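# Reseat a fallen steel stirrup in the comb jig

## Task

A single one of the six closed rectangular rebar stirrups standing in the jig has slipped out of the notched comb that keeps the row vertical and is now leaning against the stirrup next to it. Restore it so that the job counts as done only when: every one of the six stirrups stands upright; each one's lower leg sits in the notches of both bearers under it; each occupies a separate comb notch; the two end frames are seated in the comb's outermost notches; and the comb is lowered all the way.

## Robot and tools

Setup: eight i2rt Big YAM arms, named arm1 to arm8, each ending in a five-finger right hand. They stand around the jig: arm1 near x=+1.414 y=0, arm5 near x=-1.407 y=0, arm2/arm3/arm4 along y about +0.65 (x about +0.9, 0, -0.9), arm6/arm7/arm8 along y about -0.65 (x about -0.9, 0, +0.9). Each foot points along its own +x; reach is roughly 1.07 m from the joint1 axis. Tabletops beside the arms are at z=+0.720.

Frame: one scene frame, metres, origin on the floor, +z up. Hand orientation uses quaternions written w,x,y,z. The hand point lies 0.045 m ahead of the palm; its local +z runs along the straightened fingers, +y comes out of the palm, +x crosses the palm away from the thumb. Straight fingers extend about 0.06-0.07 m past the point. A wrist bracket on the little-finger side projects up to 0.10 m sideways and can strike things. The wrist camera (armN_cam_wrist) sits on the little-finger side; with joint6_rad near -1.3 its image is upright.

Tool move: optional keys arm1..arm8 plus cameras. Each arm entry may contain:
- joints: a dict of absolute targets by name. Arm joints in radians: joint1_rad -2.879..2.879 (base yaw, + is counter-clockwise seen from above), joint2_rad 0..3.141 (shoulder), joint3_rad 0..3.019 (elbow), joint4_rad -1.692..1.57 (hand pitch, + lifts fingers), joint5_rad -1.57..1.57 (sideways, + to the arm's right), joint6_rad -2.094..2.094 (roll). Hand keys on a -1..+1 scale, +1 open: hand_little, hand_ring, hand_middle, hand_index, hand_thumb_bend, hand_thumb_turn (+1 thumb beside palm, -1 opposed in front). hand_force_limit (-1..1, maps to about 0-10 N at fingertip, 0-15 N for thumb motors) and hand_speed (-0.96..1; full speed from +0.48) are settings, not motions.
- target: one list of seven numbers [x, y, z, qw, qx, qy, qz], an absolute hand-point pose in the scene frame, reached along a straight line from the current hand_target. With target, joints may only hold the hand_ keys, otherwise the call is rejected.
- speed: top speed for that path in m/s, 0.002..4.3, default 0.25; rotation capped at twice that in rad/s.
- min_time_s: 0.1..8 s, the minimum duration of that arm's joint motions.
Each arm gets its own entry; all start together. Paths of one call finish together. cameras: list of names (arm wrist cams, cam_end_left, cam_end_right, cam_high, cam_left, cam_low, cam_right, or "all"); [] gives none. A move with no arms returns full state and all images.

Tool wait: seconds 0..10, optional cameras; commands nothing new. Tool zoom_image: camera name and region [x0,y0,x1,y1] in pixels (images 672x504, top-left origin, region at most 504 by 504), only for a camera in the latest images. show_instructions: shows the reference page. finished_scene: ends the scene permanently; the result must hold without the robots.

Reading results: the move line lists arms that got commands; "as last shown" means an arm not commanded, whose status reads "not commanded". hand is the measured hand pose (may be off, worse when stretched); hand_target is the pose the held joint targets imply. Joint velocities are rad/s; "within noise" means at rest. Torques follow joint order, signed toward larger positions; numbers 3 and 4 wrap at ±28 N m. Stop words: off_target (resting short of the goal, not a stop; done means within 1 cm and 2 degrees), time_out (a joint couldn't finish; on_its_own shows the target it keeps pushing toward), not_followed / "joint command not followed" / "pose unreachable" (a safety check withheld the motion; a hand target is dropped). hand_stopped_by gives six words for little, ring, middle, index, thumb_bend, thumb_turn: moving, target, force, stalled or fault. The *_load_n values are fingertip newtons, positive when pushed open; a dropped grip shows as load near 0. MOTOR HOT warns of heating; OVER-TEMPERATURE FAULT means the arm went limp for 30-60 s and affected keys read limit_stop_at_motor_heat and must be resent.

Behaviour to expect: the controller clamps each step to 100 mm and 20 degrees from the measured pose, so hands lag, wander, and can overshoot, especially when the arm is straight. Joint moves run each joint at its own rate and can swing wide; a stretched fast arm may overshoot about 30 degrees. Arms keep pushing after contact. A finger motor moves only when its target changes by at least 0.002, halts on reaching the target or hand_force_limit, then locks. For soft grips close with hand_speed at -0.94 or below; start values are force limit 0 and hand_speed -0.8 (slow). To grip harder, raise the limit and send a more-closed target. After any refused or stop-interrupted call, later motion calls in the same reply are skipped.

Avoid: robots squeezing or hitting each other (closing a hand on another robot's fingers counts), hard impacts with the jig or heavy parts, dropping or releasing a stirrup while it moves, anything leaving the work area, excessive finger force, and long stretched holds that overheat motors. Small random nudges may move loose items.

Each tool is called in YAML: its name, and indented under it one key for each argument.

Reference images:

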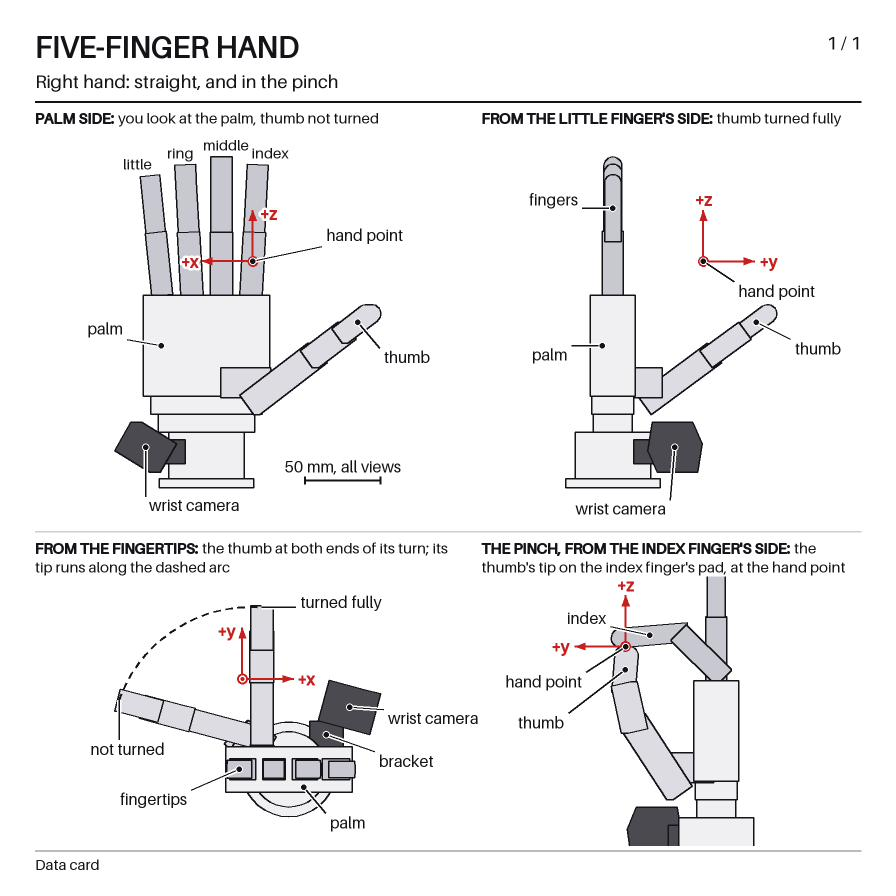

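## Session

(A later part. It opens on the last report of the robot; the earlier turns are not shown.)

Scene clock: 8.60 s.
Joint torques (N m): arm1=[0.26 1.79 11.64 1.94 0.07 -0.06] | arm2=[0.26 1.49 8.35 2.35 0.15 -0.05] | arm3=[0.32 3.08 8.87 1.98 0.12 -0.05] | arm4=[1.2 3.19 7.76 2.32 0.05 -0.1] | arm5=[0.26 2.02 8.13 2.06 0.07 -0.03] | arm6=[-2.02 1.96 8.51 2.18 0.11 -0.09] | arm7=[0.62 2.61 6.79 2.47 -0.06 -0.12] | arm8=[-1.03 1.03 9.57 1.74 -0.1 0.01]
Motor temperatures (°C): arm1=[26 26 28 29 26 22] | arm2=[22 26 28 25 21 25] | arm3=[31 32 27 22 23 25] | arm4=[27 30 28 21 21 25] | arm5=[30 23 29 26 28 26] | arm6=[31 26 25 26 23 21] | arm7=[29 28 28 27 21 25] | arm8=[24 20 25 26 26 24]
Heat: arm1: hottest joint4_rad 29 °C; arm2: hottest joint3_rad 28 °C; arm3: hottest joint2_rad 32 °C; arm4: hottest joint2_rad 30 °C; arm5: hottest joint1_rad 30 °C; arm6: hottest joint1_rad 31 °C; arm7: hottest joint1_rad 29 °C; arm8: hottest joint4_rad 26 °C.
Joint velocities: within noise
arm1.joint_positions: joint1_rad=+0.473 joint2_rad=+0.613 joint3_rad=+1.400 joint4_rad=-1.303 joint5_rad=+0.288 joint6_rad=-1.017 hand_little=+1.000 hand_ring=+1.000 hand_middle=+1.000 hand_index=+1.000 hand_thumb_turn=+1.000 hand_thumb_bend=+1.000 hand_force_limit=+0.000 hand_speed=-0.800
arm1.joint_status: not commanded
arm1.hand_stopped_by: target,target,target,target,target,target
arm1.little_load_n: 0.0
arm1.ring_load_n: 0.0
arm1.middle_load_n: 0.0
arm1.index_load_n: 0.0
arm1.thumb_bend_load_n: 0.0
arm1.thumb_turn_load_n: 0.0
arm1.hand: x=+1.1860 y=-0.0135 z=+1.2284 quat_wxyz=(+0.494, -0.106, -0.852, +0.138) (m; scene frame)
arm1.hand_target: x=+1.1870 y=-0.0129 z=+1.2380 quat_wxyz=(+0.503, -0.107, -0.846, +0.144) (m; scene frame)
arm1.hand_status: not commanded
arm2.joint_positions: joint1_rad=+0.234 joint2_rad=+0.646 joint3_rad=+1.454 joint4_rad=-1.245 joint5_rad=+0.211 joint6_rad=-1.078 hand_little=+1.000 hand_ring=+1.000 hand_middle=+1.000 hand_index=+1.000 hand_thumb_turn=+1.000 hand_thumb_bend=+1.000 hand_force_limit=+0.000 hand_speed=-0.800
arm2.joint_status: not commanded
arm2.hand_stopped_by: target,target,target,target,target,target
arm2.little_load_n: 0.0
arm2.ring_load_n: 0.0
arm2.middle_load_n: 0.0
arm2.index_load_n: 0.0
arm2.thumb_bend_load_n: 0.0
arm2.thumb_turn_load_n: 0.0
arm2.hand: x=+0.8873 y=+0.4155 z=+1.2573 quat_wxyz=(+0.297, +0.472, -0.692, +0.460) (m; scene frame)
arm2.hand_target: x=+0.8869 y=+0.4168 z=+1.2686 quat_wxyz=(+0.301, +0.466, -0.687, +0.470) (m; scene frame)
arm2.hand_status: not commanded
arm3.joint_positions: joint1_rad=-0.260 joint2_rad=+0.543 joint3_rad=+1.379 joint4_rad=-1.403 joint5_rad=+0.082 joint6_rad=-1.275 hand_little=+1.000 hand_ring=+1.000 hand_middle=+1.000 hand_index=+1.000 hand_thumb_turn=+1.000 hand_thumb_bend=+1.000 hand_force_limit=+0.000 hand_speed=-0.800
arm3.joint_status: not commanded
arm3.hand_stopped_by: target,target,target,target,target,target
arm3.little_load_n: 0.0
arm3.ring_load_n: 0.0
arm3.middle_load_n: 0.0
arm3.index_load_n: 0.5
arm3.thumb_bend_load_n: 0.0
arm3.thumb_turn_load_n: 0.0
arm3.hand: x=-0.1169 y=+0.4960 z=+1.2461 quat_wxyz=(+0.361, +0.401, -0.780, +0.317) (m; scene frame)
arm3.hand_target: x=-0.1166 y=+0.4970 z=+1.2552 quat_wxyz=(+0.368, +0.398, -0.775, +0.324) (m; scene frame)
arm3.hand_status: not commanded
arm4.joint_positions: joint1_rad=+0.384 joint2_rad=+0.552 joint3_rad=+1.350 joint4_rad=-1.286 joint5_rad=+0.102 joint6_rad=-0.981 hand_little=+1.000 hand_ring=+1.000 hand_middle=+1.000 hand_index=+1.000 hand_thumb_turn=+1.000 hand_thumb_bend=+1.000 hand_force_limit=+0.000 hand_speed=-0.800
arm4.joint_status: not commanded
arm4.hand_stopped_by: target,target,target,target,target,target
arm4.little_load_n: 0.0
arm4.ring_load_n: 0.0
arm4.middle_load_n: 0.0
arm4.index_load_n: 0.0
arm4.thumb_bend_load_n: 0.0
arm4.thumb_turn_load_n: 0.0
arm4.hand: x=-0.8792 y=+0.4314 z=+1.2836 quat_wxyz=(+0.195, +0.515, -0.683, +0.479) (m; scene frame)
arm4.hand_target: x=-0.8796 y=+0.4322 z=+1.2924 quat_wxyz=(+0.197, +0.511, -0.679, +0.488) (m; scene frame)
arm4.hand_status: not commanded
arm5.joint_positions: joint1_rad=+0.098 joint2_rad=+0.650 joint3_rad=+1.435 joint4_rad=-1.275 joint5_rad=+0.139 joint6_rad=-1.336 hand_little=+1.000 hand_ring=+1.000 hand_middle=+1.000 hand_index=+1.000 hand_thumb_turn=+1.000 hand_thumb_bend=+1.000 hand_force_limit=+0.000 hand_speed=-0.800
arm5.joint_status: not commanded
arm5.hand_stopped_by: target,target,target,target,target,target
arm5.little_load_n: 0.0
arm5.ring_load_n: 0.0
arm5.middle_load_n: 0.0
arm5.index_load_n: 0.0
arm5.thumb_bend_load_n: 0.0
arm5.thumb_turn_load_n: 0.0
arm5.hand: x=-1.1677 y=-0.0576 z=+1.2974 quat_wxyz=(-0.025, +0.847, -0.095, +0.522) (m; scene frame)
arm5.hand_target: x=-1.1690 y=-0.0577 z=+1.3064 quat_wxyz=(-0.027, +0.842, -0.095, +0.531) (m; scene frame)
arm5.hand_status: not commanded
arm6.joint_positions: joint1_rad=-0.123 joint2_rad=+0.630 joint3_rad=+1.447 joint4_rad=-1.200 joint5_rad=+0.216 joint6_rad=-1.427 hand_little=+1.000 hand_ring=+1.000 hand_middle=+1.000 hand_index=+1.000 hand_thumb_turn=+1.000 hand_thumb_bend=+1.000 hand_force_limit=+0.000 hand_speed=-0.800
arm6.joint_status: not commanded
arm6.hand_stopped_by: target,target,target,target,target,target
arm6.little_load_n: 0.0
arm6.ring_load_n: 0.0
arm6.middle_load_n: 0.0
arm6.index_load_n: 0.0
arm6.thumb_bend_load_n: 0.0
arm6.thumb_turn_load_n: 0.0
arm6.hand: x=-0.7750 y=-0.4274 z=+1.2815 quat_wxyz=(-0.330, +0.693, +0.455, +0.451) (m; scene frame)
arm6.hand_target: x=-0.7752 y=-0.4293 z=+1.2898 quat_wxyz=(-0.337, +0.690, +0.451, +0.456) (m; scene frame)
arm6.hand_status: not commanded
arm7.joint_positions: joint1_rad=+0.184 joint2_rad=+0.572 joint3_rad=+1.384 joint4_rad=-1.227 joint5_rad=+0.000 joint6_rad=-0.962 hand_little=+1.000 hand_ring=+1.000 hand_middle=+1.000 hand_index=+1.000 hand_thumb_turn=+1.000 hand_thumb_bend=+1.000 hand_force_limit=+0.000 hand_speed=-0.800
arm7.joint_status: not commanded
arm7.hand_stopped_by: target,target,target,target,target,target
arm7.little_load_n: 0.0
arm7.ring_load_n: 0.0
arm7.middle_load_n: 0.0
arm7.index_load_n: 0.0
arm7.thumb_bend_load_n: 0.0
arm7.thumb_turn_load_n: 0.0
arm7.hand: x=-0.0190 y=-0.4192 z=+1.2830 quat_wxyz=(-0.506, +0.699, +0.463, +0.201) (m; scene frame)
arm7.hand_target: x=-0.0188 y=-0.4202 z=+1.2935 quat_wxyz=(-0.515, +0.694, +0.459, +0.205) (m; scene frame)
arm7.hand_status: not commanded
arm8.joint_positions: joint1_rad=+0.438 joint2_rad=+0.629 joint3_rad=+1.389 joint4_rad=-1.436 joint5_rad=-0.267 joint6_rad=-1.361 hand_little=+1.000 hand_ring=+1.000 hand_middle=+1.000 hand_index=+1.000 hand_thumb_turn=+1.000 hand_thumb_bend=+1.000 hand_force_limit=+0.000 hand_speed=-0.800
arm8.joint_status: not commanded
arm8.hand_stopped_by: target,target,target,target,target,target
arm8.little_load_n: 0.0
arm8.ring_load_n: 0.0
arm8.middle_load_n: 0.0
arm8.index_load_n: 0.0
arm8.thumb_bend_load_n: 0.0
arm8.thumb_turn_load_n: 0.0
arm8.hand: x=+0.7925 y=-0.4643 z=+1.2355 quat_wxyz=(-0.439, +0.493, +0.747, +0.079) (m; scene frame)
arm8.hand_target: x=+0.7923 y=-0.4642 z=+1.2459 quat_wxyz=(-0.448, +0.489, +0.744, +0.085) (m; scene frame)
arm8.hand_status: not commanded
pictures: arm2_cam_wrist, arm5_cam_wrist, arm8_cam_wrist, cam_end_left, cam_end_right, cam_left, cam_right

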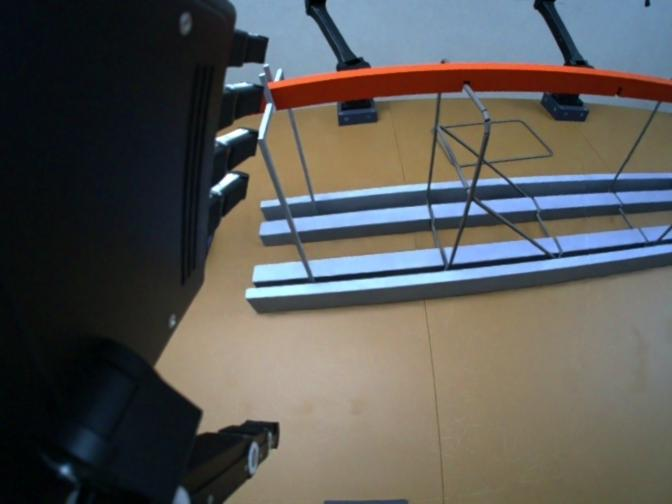

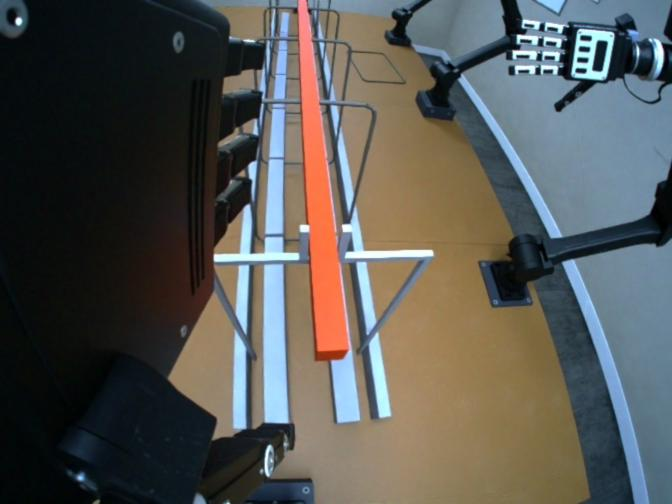

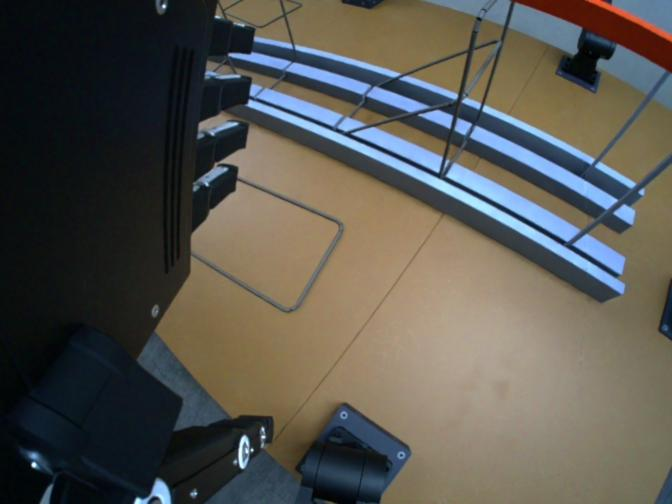

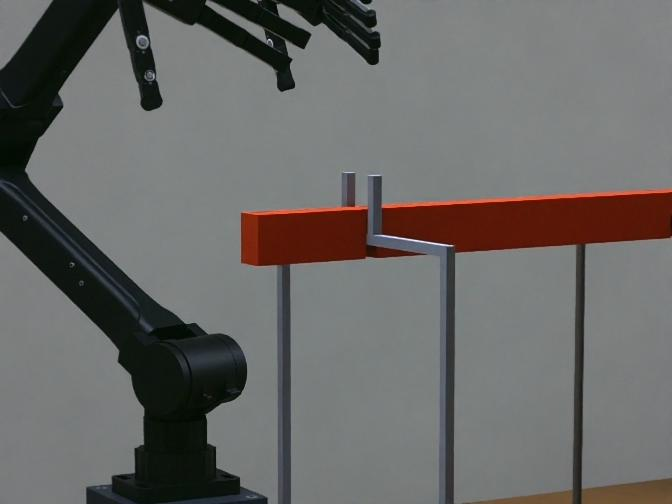

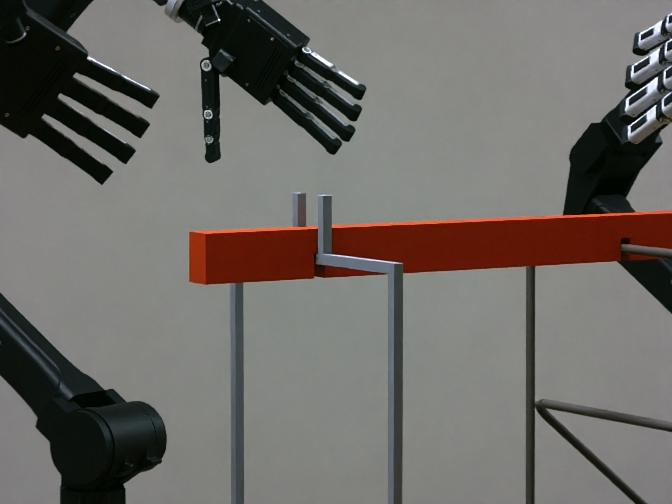

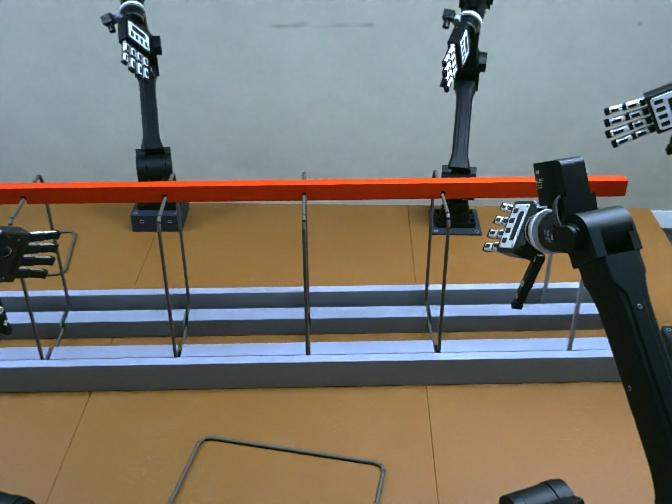

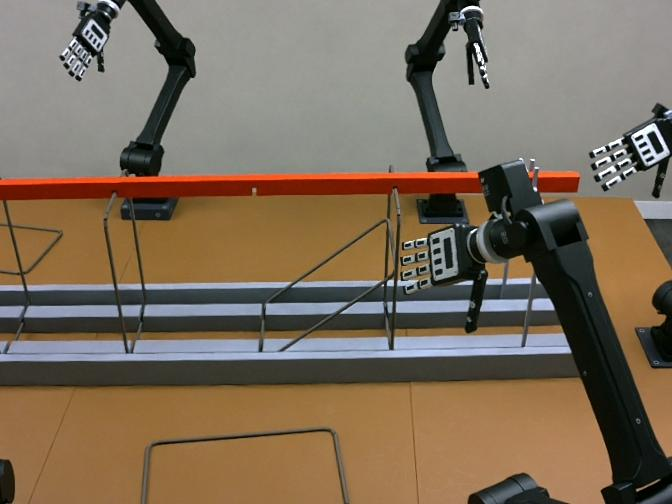

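move:
  arm1: {"target": [1.12, -0.03, 1.36, 0, 0.7071, 0.7071, 0], "joints": {"hand_thumb_turn": -1}}
  arm2: {"target": [0.694, 0.27, 1.10, 0.5, 0.5, -0.5, 0.5], "joints": {"hand_thumb_turn": -1}}
  arm3: {"target": [0.103, 0.27, 1.10, 0.5, 0.5, -0.5, 0.5], "joints": {"hand_thumb_turn": -1}}
  arm7: {"target": [0.60, -0.30, 0.985, 0.662, -0.662, -0.249, -0.249], "joints": {"hand_thumb_turn": -1}}
  cameras: ["arm1_cam_wrist", "arm2_cam_wrist", "arm3_cam_wrist", "arm7_cam_wrist", "cam_high", "cam_right"]

Scene clock: 21.90 s.
Joint torques (N m): arm1=[-0.67 -2.84 10.04 1.33 -0.22 0.08] | arm2=[-0.26 -2.08 9.14 2.82 -0.09 -0.17] | arm3=[0.97 -2.67 9.91 2.4 -0.06 -0.16] | arm4=[1.26 3.08 7.72 2.32 0.05 -0.09] | arm5=[-0.03 1.67 8.18 2.02 0.08 -0.08] | arm6=[-1.96 2.02 8.49 2.18 0.12 -0.07] | arm7=[0.15 -12.16 7.65 2.52 0.08 0.02] | arm8=[-0.91 0.97 9.61 1.62 -0.07 0.01]
Motor temperatures (°C): arm1=[26 26 29 29 26 21] | arm2=[22 26 30 25 21 25] | arm3=[31 32 28 22 23 25] | arm4=[27 29 28 21 21 25] | arm5=[30 23 29 26 28 26] | arm6=[31 26 26 26 23 21] | arm7=[29 28 29 27 21 25] | arm8=[24 20 27 26 26 24]
Heat: arm1: hottest joint3_rad 29 °C; arm2: hottest joint3_rad 30 °C; arm3: hottest joint2_rad 32 °C; arm4: hottest joint2_rad 29 °C; arm5: hottest joint1_rad 30 °C; arm6: hottest joint1_rad 31 °C; arm7: hottest joint1_rad 29 °C; arm8: hottest joint3_rad 27 °C.
move: arm1 off_target; arm2 done; arm3 done; arm7 off_target
Joint velocities: within noise
arm1.joint_positions: joint1_rad=-0.037 joint2_rad=+1.148 joint3_rad=+2.191 joint4_rad=-1.695 joint5_rad=-0.080 joint6_rad=+0.001 hand_little=+1.000 hand_ring=+1.000 hand_middle=+1.000 hand_index=+1.000 hand_thumb_turn=-1.000 hand_thumb_bend=+1.000 hand_force_limit=+0.000 hand_speed=-0.800
arm1.joint_status: all done
arm1.hand_stopped_by: target,target,target,target,target,target
arm1.little_load_n: 0.0
arm1.ring_load_n: 0.0
arm1.middle_load_n: 0.0
arm1.index_load_n: 0.0
arm1.thumb_bend_load_n: 0.0
arm1.thumb_turn_load_n: 0.0
arm1.hand: x=+1.1171 y=-0.0321 z=+1.3528 quat_wxyz=(+0.293, -0.632, -0.635, +0.334)
arm1.hand_target: x=+1.1200 y=-0.0301 z=+1.3591 quat_wxyz=(+0.295, -0.637, -0.627, +0.338)
arm1.hand_status: off_target (0.008 m and 52.8 deg from the pose sent, 0.148 m and 94.7 deg at the start; pose on its path clipped on 111 of 169 steps; a joint's target at an end of its range on 137 of 169 steps)
arm2.joint_positions: joint1_rad=-0.672 joint2_rad=+0.746 joint3_rad=+0.664 joint4_rad=+0.048 joint5_rad=-0.654 joint6_rad=-1.573 hand_little=+1.000 hand_ring=+1.000 hand_middle=+1.000 hand_index=+1.000 hand_thumb_turn=-1.000 hand_thumb_bend=+1.000 hand_force_limit=+0.000 hand_speed=-0.800
arm2.joint_status: all done
arm2.hand_stopped_by: target,target,target,target,target,target
arm2.little_load_n: 0.0
arm2.ring_load_n: 0.0
arm2.middle_load_n: 0.0
arm2.index_load_n: 0.0
arm2.thumb_bend_load_n: 0.0
arm2.thumb_turn_load_n: 0.5
arm2.hand: x=+0.6981 y=+0.2702 z=+1.0947 quat_wxyz=(+0.490, +0.499, -0.508, +0.503)
arm2.hand_target: x=+0.6941 y=+0.2701 z=+1.0999 quat_wxyz=(+0.500, +0.500, -0.500, +0.500)
arm2.hand_status: done (0.007 m and 1.5 deg from the pose sent, 0.289 m and 32.6 deg at the start)
arm3.joint_positions: joint1_rad=+0.723 joint2_rad=+0.797 joint3_rad=+0.595 joint4_rad=+0.194 joint5_rad=+0.716 joint6_rad=-1.567 hand_little=+1.000 hand_ring=+1.000 hand_middle=+1.000 hand_index=+1.000 hand_thumb_turn=-1.000 hand_thumb_bend=+1.000 hand_force_limit=+0.000 hand_speed=-0.800
arm3.joint_status: all done
arm3.hand_stopped_by: target,target,target,target,target,target
arm3.little_load_n: 0.0
arm3.ring_load_n: 0.0
arm3.middle_load_n: 0.0
arm3.index_load_n: 0.0
arm3.thumb_bend_load_n: 0.0
arm3.thumb_turn_load_n: 0.0
arm3.hand: x=+0.0989 y=+0.2701 z=+1.0990 quat_wxyz=(+0.500, +0.499, -0.505, +0.495)
arm3.hand_target: x=+0.1030 y=+0.2700 z=+1.0998 quat_wxyz=(+0.500, +0.500, -0.500, +0.500)
arm3.hand_status: done (0.004 m and 0.8 deg from the pose sent, 0.348 m and 43.3 deg at the start)
arm4, arm5, arm6, arm8: as last shown
arm7.joint_positions: joint1_rad=-1.332 joint2_rad=+1.880 joint3_rad=+1.323 joint4_rad=+0.533 joint5_rad=-1.321 joint6_rad=-0.722 hand_little=+1.000 hand_ring=+1.000 hand_middle=+1.000 hand_index=+1.000 hand_thumb_turn=-1.000 hand_thumb_bend=+1.000 hand_force_limit=+0.000 hand_speed=-0.800
arm7.joint_status: all done
arm7.hand_stopped_by: target,target,target,target,target,target
arm7.little_load_n: 0.0
arm7.ring_load_n: 0.0
arm7.middle_load_n: 0.0
arm7.index_load_n: 0.0
arm7.thumb_bend_load_n: 0.0
arm7.thumb_turn_load_n: 0.0
arm7.hand: x=+0.5890 y=-0.2981 z=+0.9765 quat_wxyz=(-0.662, +0.666, +0.248, +0.238)
arm7.hand_target: x=+0.5996 y=-0.3001 z=+0.9850 quat_wxyz=(-0.662, +0.662, +0.249, +0.249)
arm7.hand_status: off_target (0.014 m and 1.3 deg from the pose sent, 0.697 m and 31.2 deg at the start)
arm8.thumb_bend_load_n: -0.5

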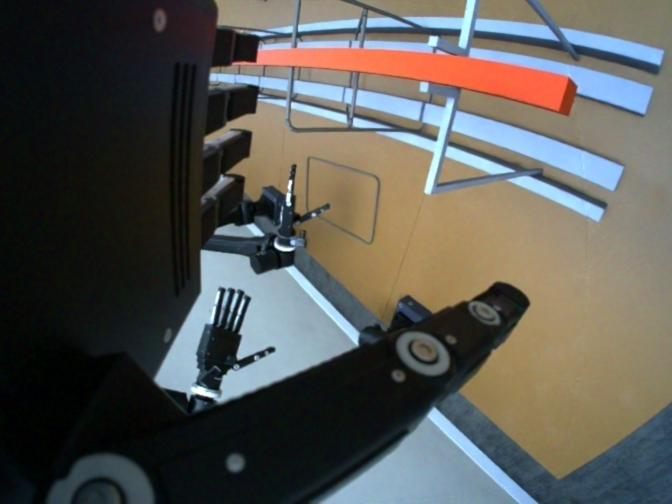

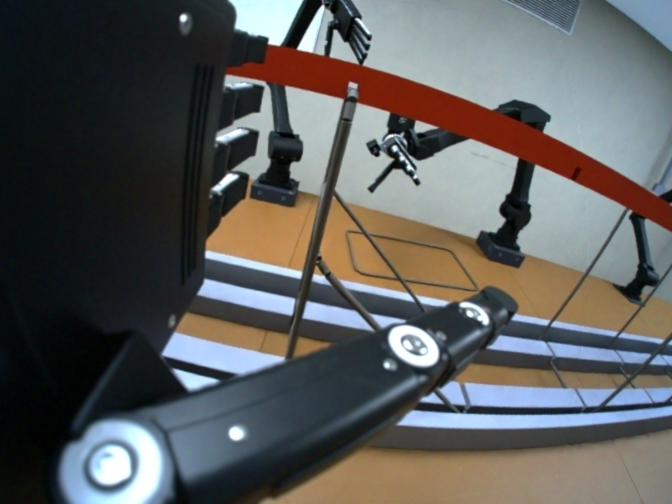

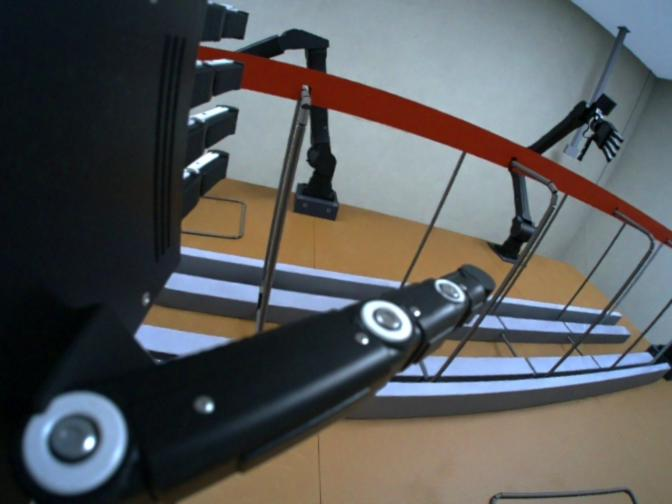

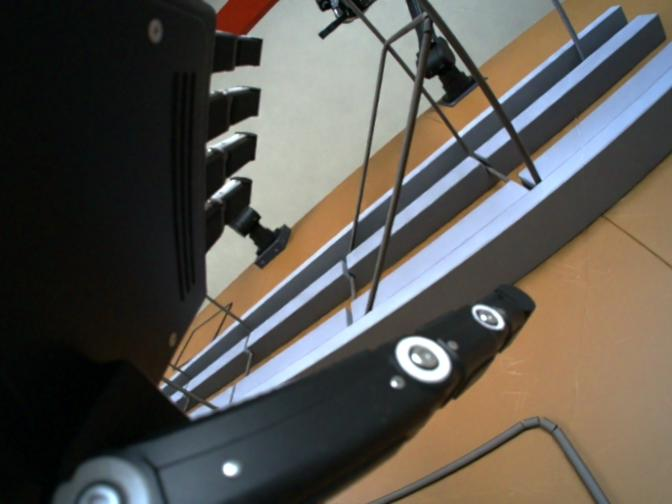

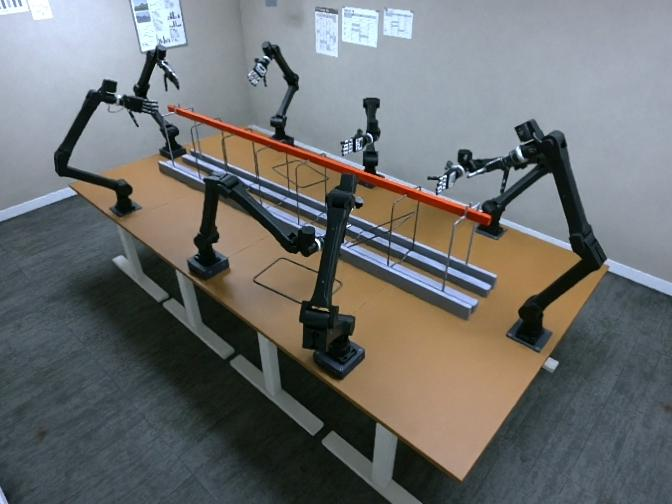

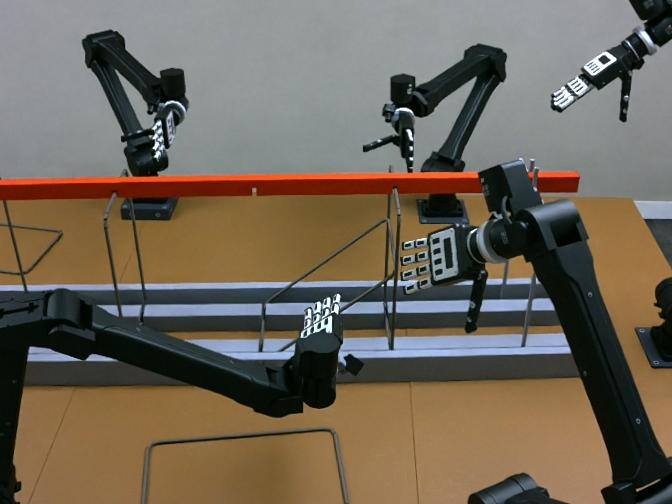

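zoom_image:
  camera: "arm7_cam_wrist"
  region: [230, 0, 672, 332]

zoom_image:
  camera: "arm2_cam_wrist"
  region: [230, 30, 672, 362]

zoom_image:
  camera: "arm3_cam_wrist"
  region: [200, 30, 642, 362]

zoom_image:
  camera: "arm1_cam_wrist"
  region: [200, 0, 642, 332]

Scaled by 1.140 from the camera's image (finer frame: 960x720).

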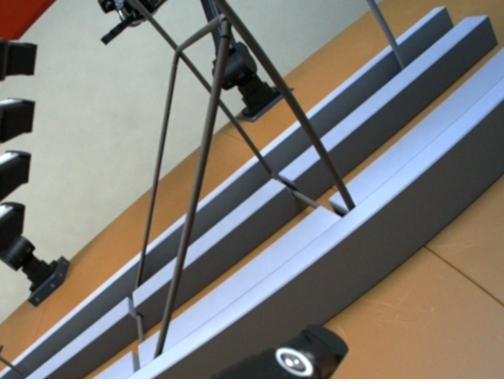

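Scaled by 1.140 from the camera's image (finer frame: 960x720).

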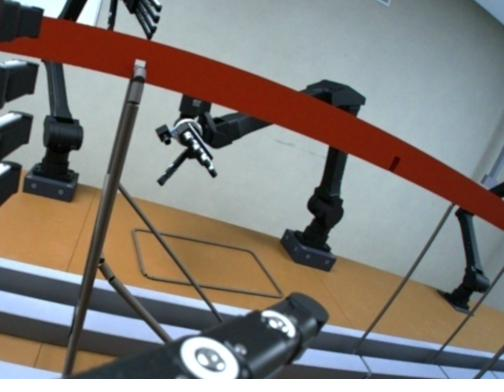

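Scaled by 1.140 from the camera's image (finer frame: 960x720).

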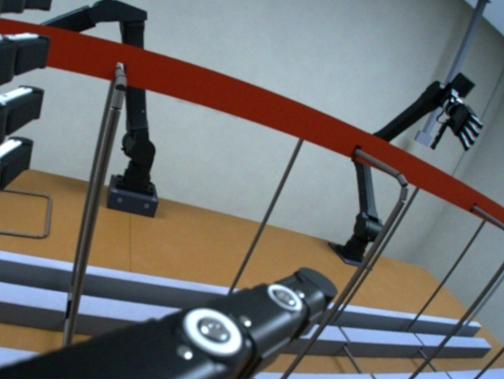

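Scaled by 1.140 from the camera's image (finer frame: 960x720).

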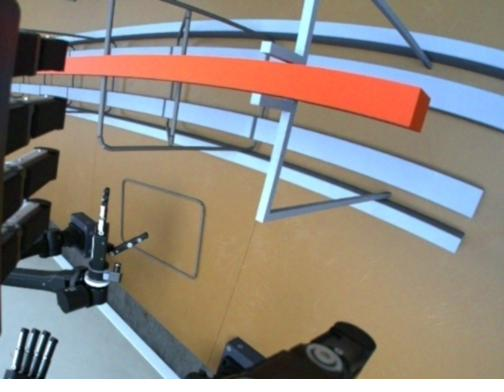

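move:
  arm2: {"joints": {"hand_index": 0, "hand_thumb_bend": 0, "hand_speed": -0.3}}
  arm3: {"joints": {"hand_index": 0, "hand_thumb_bend": 0, "hand_speed": -0.3}}
  arm7: {"joints": {"hand_index": 0, "hand_thumb_bend": 0, "hand_speed": -0.3}}
  cameras: ["arm2_cam_wrist", "arm3_cam_wrist", "arm7_cam_wrist", "cam_left", "cam_low"]

zoom_image:
  camera: "arm2_cam_wrist"
  region: [230, 130, 482, 319]

zoom_image:
  camera: "arm7_cam_wrist"
  region: [230, 130, 482, 319]

Scene clock: 30.47 s.
Joint torques (N m): arm1=[0.09 -3.31 9.95 1.31 -0.19 0.07] | arm2=[-0.21 -2.08 9.14 2.81 -0.09 -0.17] | arm3=[0.85 -2.55 9.87 2.45 -0.06 -0.15] | arm4=[1.2 3.19 7.75 2.29 0.04 -0.1] | arm5=[-0.5 2.26 8.23 1.92 0.09 -0.05] | arm6=[-2.08 2.02 8.44 2.19 0.13 -0.09] | arm7=[0.15 -12.57 7.66 2.44 0.07 0.02] | arm8=[-0.97 1.08 9.55 1.66 -0.08 0.02]
Motor temperatures (°C): arm1=[26 25 30 29 26 21] | arm2=[22 26 31 25 21 25] | arm3=[31 32 29 22 23 25] | arm4=[27 29 29 21 21 25] | arm5=[29 23 30 26 28 26] | arm6=[31 25 27 26 23 21] | arm7=[29 29 30 27 21 25] | arm8=[24 20 27 26 26 24]
Heat: arm1: hottest joint3_rad 30 °C; arm2: hottest joint3_rad 31 °C; arm3: hottest joint2_rad 32 °C; arm4: hottest joint2_rad 29 °C; arm5: hottest joint3_rad 30 °C; arm6: hottest joint1_rad 31 °C; arm7: hottest joint3_rad 30 °C; arm8: hottest joint3_rad 27 °C.
move: arm2 done; arm3 done; arm7 done
Joint velocities: within noise
arm1, arm4, arm5, arm6, arm8: as last shown
arm1.joint_positions: joint1_rad=-0.038 joint2_rad=+1.148 joint3_rad=+2.191 joint4_rad=-1.695 joint5_rad=-0.081 joint6_rad=+0.002 hand_little=+1.000 hand_ring=+1.000 hand_middle=+1.000 hand_index=+1.000 hand_thumb_turn=-1.000 hand_thumb_bend=+1.000 hand_force_limit=+0.000 hand_speed=-0.800
arm1.hand: x=+1.1170 y=-0.0321 z=+1.3528 quat_wxyz=(+0.293, -0.633, -0.634, +0.335)
arm2.joint_positions: joint1_rad=-0.672 joint2_rad=+0.746 joint3_rad=+0.664 joint4_rad=+0.048 joint5_rad=-0.654 joint6_rad=-1.573 hand_little=+1.000 hand_ring=+1.000 hand_middle=+1.000 hand_index=+0.000 hand_thumb_turn=-1.000 hand_thumb_bend=+0.000 hand_force_limit=+0.000 hand_speed=-0.300
arm2.joint_status: all done
arm2.hand_stopped_by: target,target,target,target,target,target
arm2.little_load_n: 0.0
arm2.ring_load_n: 0.0
arm2.middle_load_n: 0.0
arm2.index_load_n: 0.0
arm2.thumb_bend_load_n: 0.0
arm2.thumb_turn_load_n: 0.0
arm2.hand: x=+0.6981 y=+0.2702 z=+1.0947 quat_wxyz=(+0.490, +0.499, -0.508, +0.503)
arm2.hand_target: x=+0.6941 y=+0.2701 z=+1.0999 quat_wxyz=(+0.500, +0.500, -0.500, +0.500)
arm2.hand_status: not commanded
arm3.joint_positions: joint1_rad=+0.723 joint2_rad=+0.797 joint3_rad=+0.595 joint4_rad=+0.194 joint5_rad=+0.716 joint6_rad=-1.567 hand_little=+1.000 hand_ring=+1.000 hand_middle=+1.000 hand_index=+0.000 hand_thumb_turn=-1.000 hand_thumb_bend=+0.000 hand_force_limit=+0.000 hand_speed=-0.300
arm3.joint_status: all done
arm3.hand_stopped_by: target,target,target,target,target,target
arm3.little_load_n: 0.0
arm3.ring_load_n: 0.0
arm3.middle_load_n: -0.5
arm3.index_load_n: 0.0
arm3.thumb_bend_load_n: 0.0
arm3.thumb_turn_load_n: 0.0
arm3.hand: x=+0.0989 y=+0.2701 z=+1.0990 quat_wxyz=(+0.500, +0.499, -0.505, +0.495)
arm3.hand_target: x=+0.1030 y=+0.2700 z=+1.0998 quat_wxyz=(+0.500, +0.500, -0.500, +0.500)
arm3.hand_status: not commanded
arm7.joint_positions: joint1_rad=-1.332 joint2_rad=+1.880 joint3_rad=+1.323 joint4_rad=+0.533 joint5_rad=-1.320 joint6_rad=-0.722 hand_little=+1.000 hand_ring=+1.000 hand_middle=+1.000 hand_index=+0.000 hand_thumb_turn=-1.000 hand_thumb_bend=+0.000 hand_force_limit=+0.000 hand_speed=-0.300
arm7.joint_status: all done
arm7.hand_stopped_by: target,target,target,target,target,target
arm7.little_load_n: 0.0
arm7.ring_load_n: 0.0
arm7.middle_load_n: 0.0
arm7.index_load_n: 0.0
arm7.thumb_bend_load_n: 0.0
arm7.thumb_turn_load_n: 0.0
arm7.hand: x=+0.5890 y=-0.2981 z=+0.9765 quat_wxyz=(-0.662, +0.666, +0.248, +0.238)
arm7.hand_target: x=+0.5996 y=-0.3001 z=+0.9851 quat_wxyz=(-0.661, +0.662, +0.249, +0.249)
arm7.hand_status: not commanded
arm8.thumb_bend_load_n: 0.0

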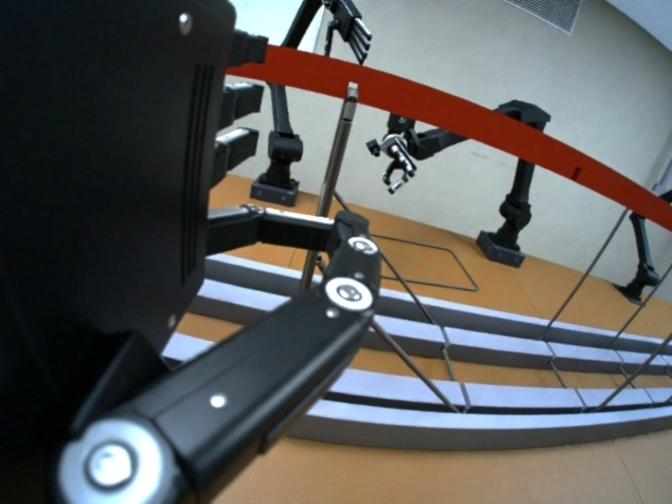

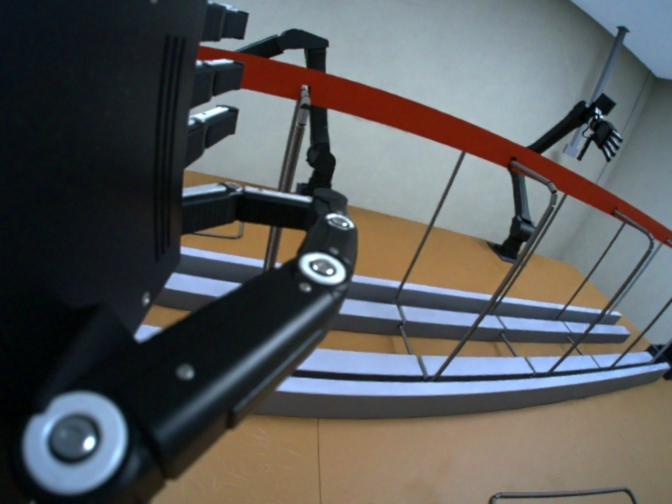

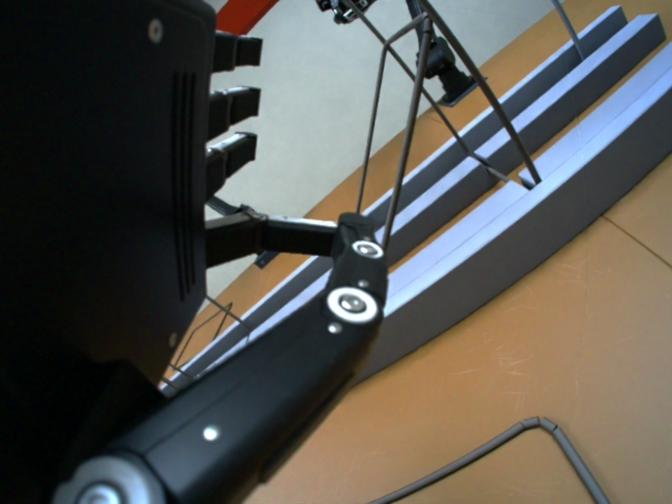

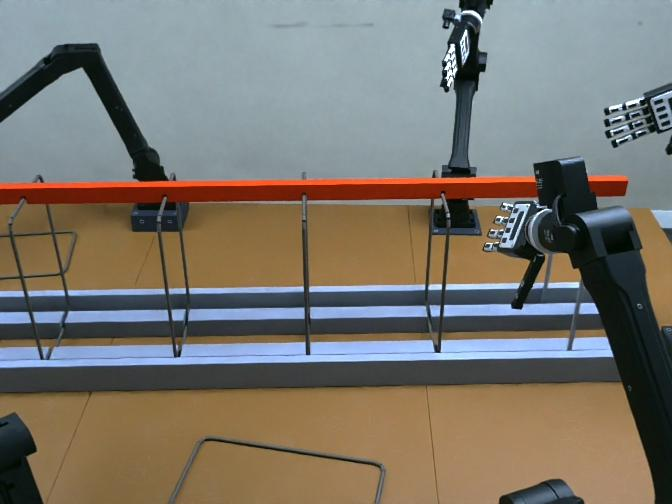

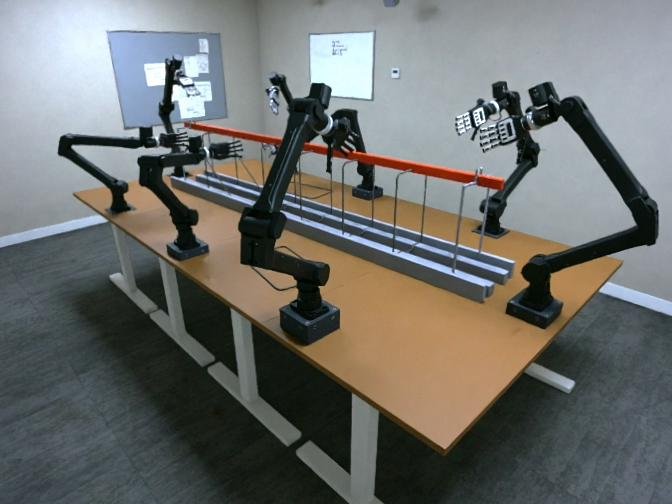

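Scaled by 2.000 from the camera's image (finer frame: 960x720).

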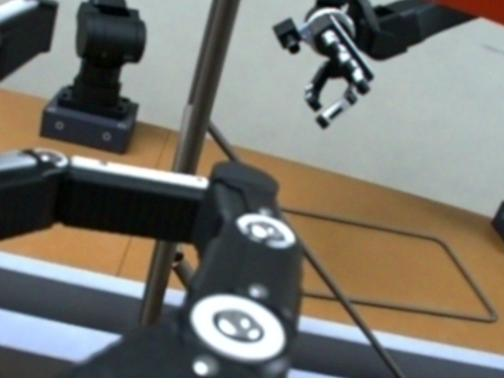

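Scaled by 2.000 from the camera's image (finer frame: 960x720).

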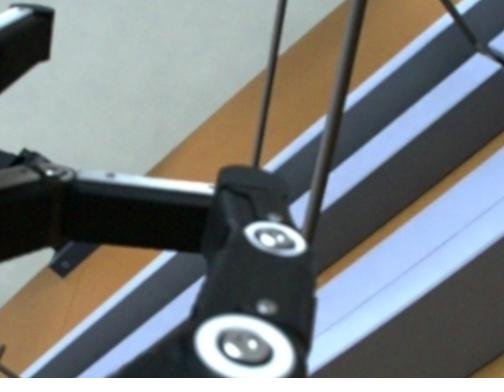

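move:
  arm1: {"target": [1.15, -0.22, 1.25, 0.7067, 0.0216, -0.7067, 0.0216], "joints": {"hand_index": -1, "hand_middle": -1, "hand_ring": -1, "hand_little": -1, "hand_speed": 0}}
  arm2: {"target": [0.706, 0.20, 1.10, 0.5, 0.5, -0.5, 0.5], "joints": {"hand_index": 1, "hand_thumb_bend": 1, "hand_speed": 0}}
  arm3: {"target": [0.134, 0.20, 1.10, 0.5, 0.5, -0.5, 0.5], "joints": {"hand_index": 1, "hand_thumb_bend": 1, "hand_speed": 0}}
  arm7: {"joints": {"hand_index": 1, "hand_thumb_bend": 1, "hand_speed": 0}}
  cameras: ["arm1_cam_wrist", "arm2_cam_wrist", "arm3_cam_wrist", "cam_right", "cam_left"]

zoom_image:
  camera: "arm2_cam_wrist"
  region: [230, 0, 566, 252]

zoom_image:
  camera: "arm3_cam_wrist"
  region: [200, 0, 536, 252]

zoom_image:
  camera: "arm1_cam_wrist"
  region: [240, 0, 672, 324]

Scene clock: 42.77 s.
Joint torques (N m): arm1=[1.85 -3.72 10.41 2 -0.15 -0.11] | arm2=[0.97 -3.43 13.22 2.93 0.15 -0.13] | arm3=[-0.5 -4.78 14.12 2.5 -0.07 -0.14] | arm4=[1.2 3.19 7.73 2.32 0.04 -0.08] | arm5=[-0.15 1.79 8.06 1.98 0.09 -0.08] | arm6=[-1.96 1.85 8.49 2.19 0.11 -0.08] | arm7=[0.15 -12.57 7.69 2.45 0.07 0.02] | arm8=[-1.08 1.14 9.58 1.7 -0.09 0.01]
Motor temperatures (°C): arm1=[26 25 30 29 26 21] | arm2=[22 26 33 25 21 25] | arm3=[31 32 30 22 23 24] | arm4=[26 29 29 21 21 24] | arm5=[29 23 31 26 28 26] | arm6=[31 25 28 25 23 21] | arm7=[29 30 31 26 21 24] | arm8=[24 20 28 26 26 24]
Heat: arm1: hottest joint3_rad 30 °C; arm2: hottest joint3_rad 33 °C; arm3: hottest joint2_rad 32 °C; arm4: hottest joint2_rad 29 °C; arm5: hottest joint3_rad 31 °C; arm6: hottest joint1_rad 31 °C; arm7: hottest joint3_rad 31 °C; arm8: hottest joint3_rad 28 °C.
move: arm1 off_target; arm2 off_target; arm3 off_target; arm7 done
Joint velocities: within noise
arm1.joint_positions: joint1_rad=+1.320 joint2_rad=+0.892 joint3_rad=+1.126 joint4_rad=-0.248 joint5_rad=+1.276 joint6_rad=-1.561 hand_little=+1.000 hand_ring=-1.000 hand_middle=-1.000 hand_index=-1.000 hand_thumb_turn=-1.000 hand_thumb_bend=+1.000 hand_force_limit=+0.000 hand_speed=+0.000
arm1.joint_status: hand_little off_target (ended at +1.000, target -1.000); the others done
arm1.hand_stopped_by: fault,target,target,target,target,target
arm1.little_load_n: 0.0
arm1.ring_load_n: 0.0
arm1.middle_load_n: 0.0
arm1.index_load_n: 0.0
arm1.thumb_bend_load_n: 0.5
arm1.thumb_turn_load_n: 0.5
arm1.hand: x=+1.1471 y=-0.2193 z=+1.2522 quat_wxyz=(+0.705, +0.017, -0.708, +0.016)
arm1.hand_target: x=+1.1499 y=-0.2201 z=+1.2500 quat_wxyz=(+0.706, +0.022, -0.707, +0.022)
arm1.hand_status: done (0.004 m and 0.8 deg from the pose sent, 0.217 m and 99.1 deg at the start)
arm2.joint_positions: joint1_rad=-0.513 joint2_rad=+0.908 joint3_rad=+0.681 joint4_rad=+0.143 joint5_rad=-0.485 joint6_rad=-1.573 hand_little=+1.000 hand_ring=+1.000 hand_middle=+1.000 hand_index=+1.000 hand_thumb_turn=-1.000 hand_thumb_bend=+1.000 hand_force_limit=+0.000 hand_speed=+0.000
arm2.joint_status: all done
arm2.hand_stopped_by: target,target,target,target,target,target
arm2.little_load_n: 0.0
arm2.ring_load_n: 0.0
arm2.middle_load_n: 0.0
arm2.index_load_n: 0.0
arm2.thumb_bend_load_n: 0.5
arm2.thumb_turn_load_n: 0.5
arm2.hand: x=+0.7091 y=+0.2126 z=+1.0601 quat_wxyz=(+0.475, +0.504, -0.526, +0.493)
arm2.hand_target: x=+0.7073 y=+0.2028 z=+1.0995 quat_wxyz=(+0.500, +0.500, -0.500, +0.500)
arm2.hand_status: off_target (0.042 m and 4.2 deg from the pose sent, 0.071 m and 1.5 deg at the start)
arm3.joint_positions: joint1_rad=+0.680 joint2_rad=+1.034 joint3_rad=+0.665 joint4_rad=+0.310 joint5_rad=+0.651 joint6_rad=-1.567 hand_little=+1.000 hand_ring=+1.000 hand_middle=+1.000 hand_index=+1.000 hand_thumb_turn=-1.000 hand_thumb_bend=+1.000 hand_force_limit=+0.000 hand_speed=+0.000
arm3.joint_status: all done
arm3.hand_stopped_by: target,target,target,target,target,target
arm3.little_load_n: 0.0
arm3.ring_load_n: 0.0
arm3.middle_load_n: 0.0
arm3.index_load_n: 0.0
arm3.thumb_bend_load_n: 0.0
arm3.thumb_turn_load_n: 0.0
arm3.hand: x=+0.1325 y=+0.2139 z=+1.0702 quat_wxyz=(+0.492, +0.523, -0.502, +0.483)
arm3.hand_target: x=+0.1333 y=+0.2021 z=+1.0997 quat_wxyz=(+0.500, +0.500, -0.500, +0.500)
arm3.hand_status: off_target (0.033 m and 3.4 deg from the pose sent, 0.078 m and 0.8 deg at the start)
arm4, arm5, arm6, arm8: as last shown
arm7.joint_positions: joint1_rad=-1.332 joint2_rad=+1.880 joint3_rad=+1.323 joint4_rad=+0.533 joint5_rad=-1.320 joint6_rad=-0.722 hand_little=+1.000 hand_ring=+1.000 hand_middle=+1.000 hand_index=+1.000 hand_thumb_turn=-1.000 hand_thumb_bend=+1.000 hand_force_limit=+0.000 hand_speed=+0.000
arm7.joint_status: all done
arm7.hand_stopped_by: target,target,target,target,target,target
arm7.little_load_n: 0.0
arm7.ring_load_n: 0.0
arm7.middle_load_n: 0.0
arm7.index_load_n: 0.0
arm7.thumb_bend_load_n: 0.0
arm7.thumb_turn_load_n: 0.0
arm7.hand: x=+0.5890 y=-0.2981 z=+0.9765 quat_wxyz=(-0.662, +0.666, +0.248, +0.238)
arm7.hand_target: x=+0.5996 y=-0.3001 z=+0.9851 quat_wxyz=(-0.661, +0.662, +0.249, +0.249)
arm7.hand_status: not commanded
pictures: arm1_cam_wrist, arm2_cam_wrist, arm3_cam_wrist, cam_left, cam_right

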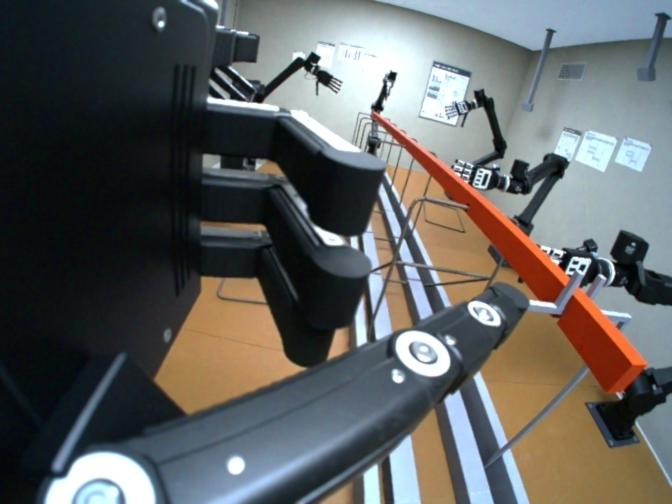

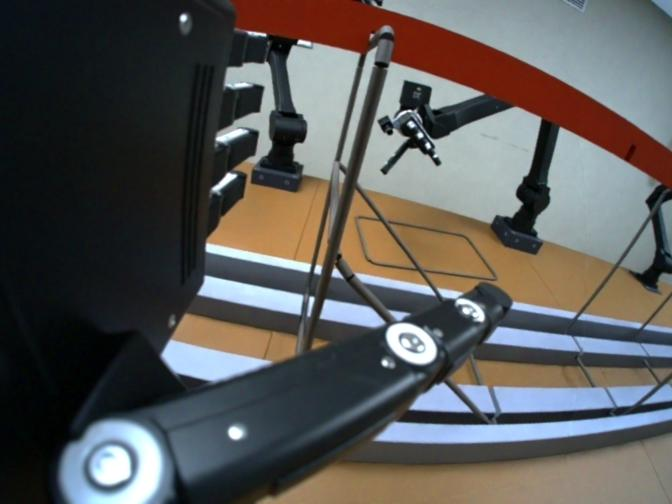

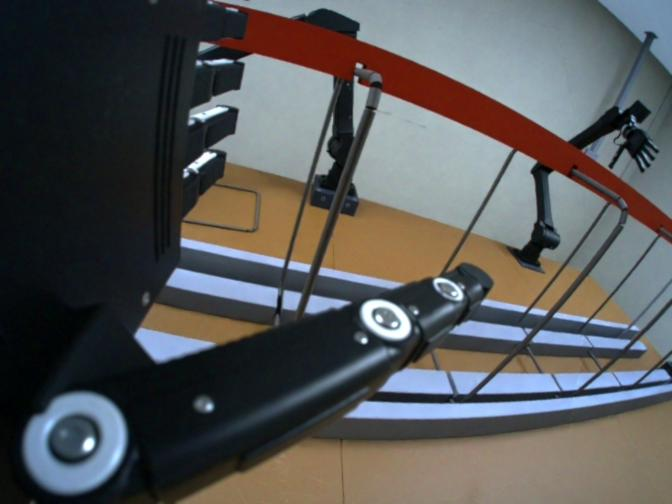

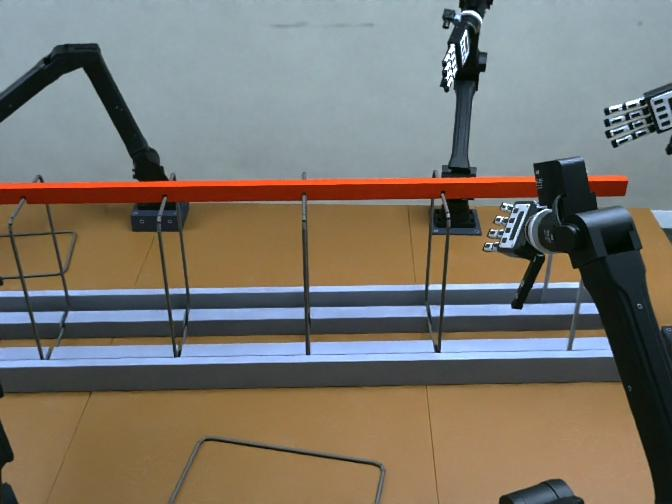

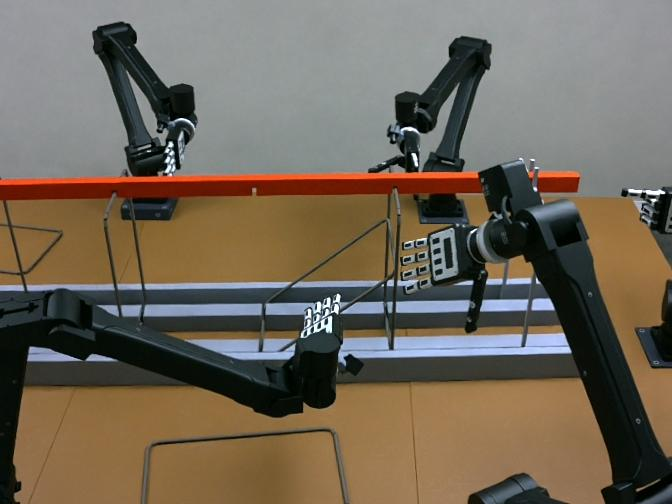

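Scaled by 1.500 from the camera's image (finer frame: 960x720).

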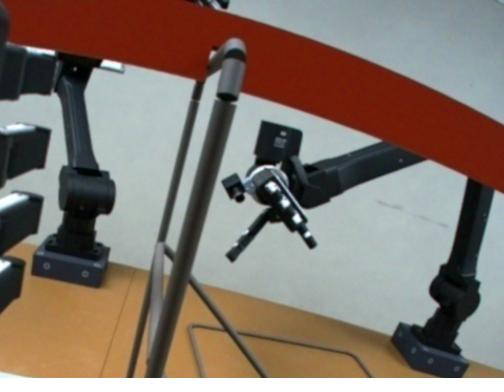

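Scaled by 1.500 from the camera's image (finer frame: 960x720).

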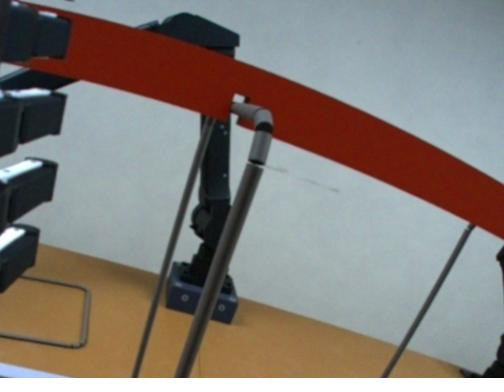

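Scaled by 1.167 from the camera's image (finer frame: 960x720).

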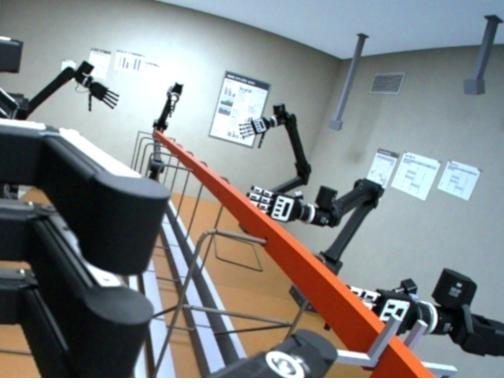

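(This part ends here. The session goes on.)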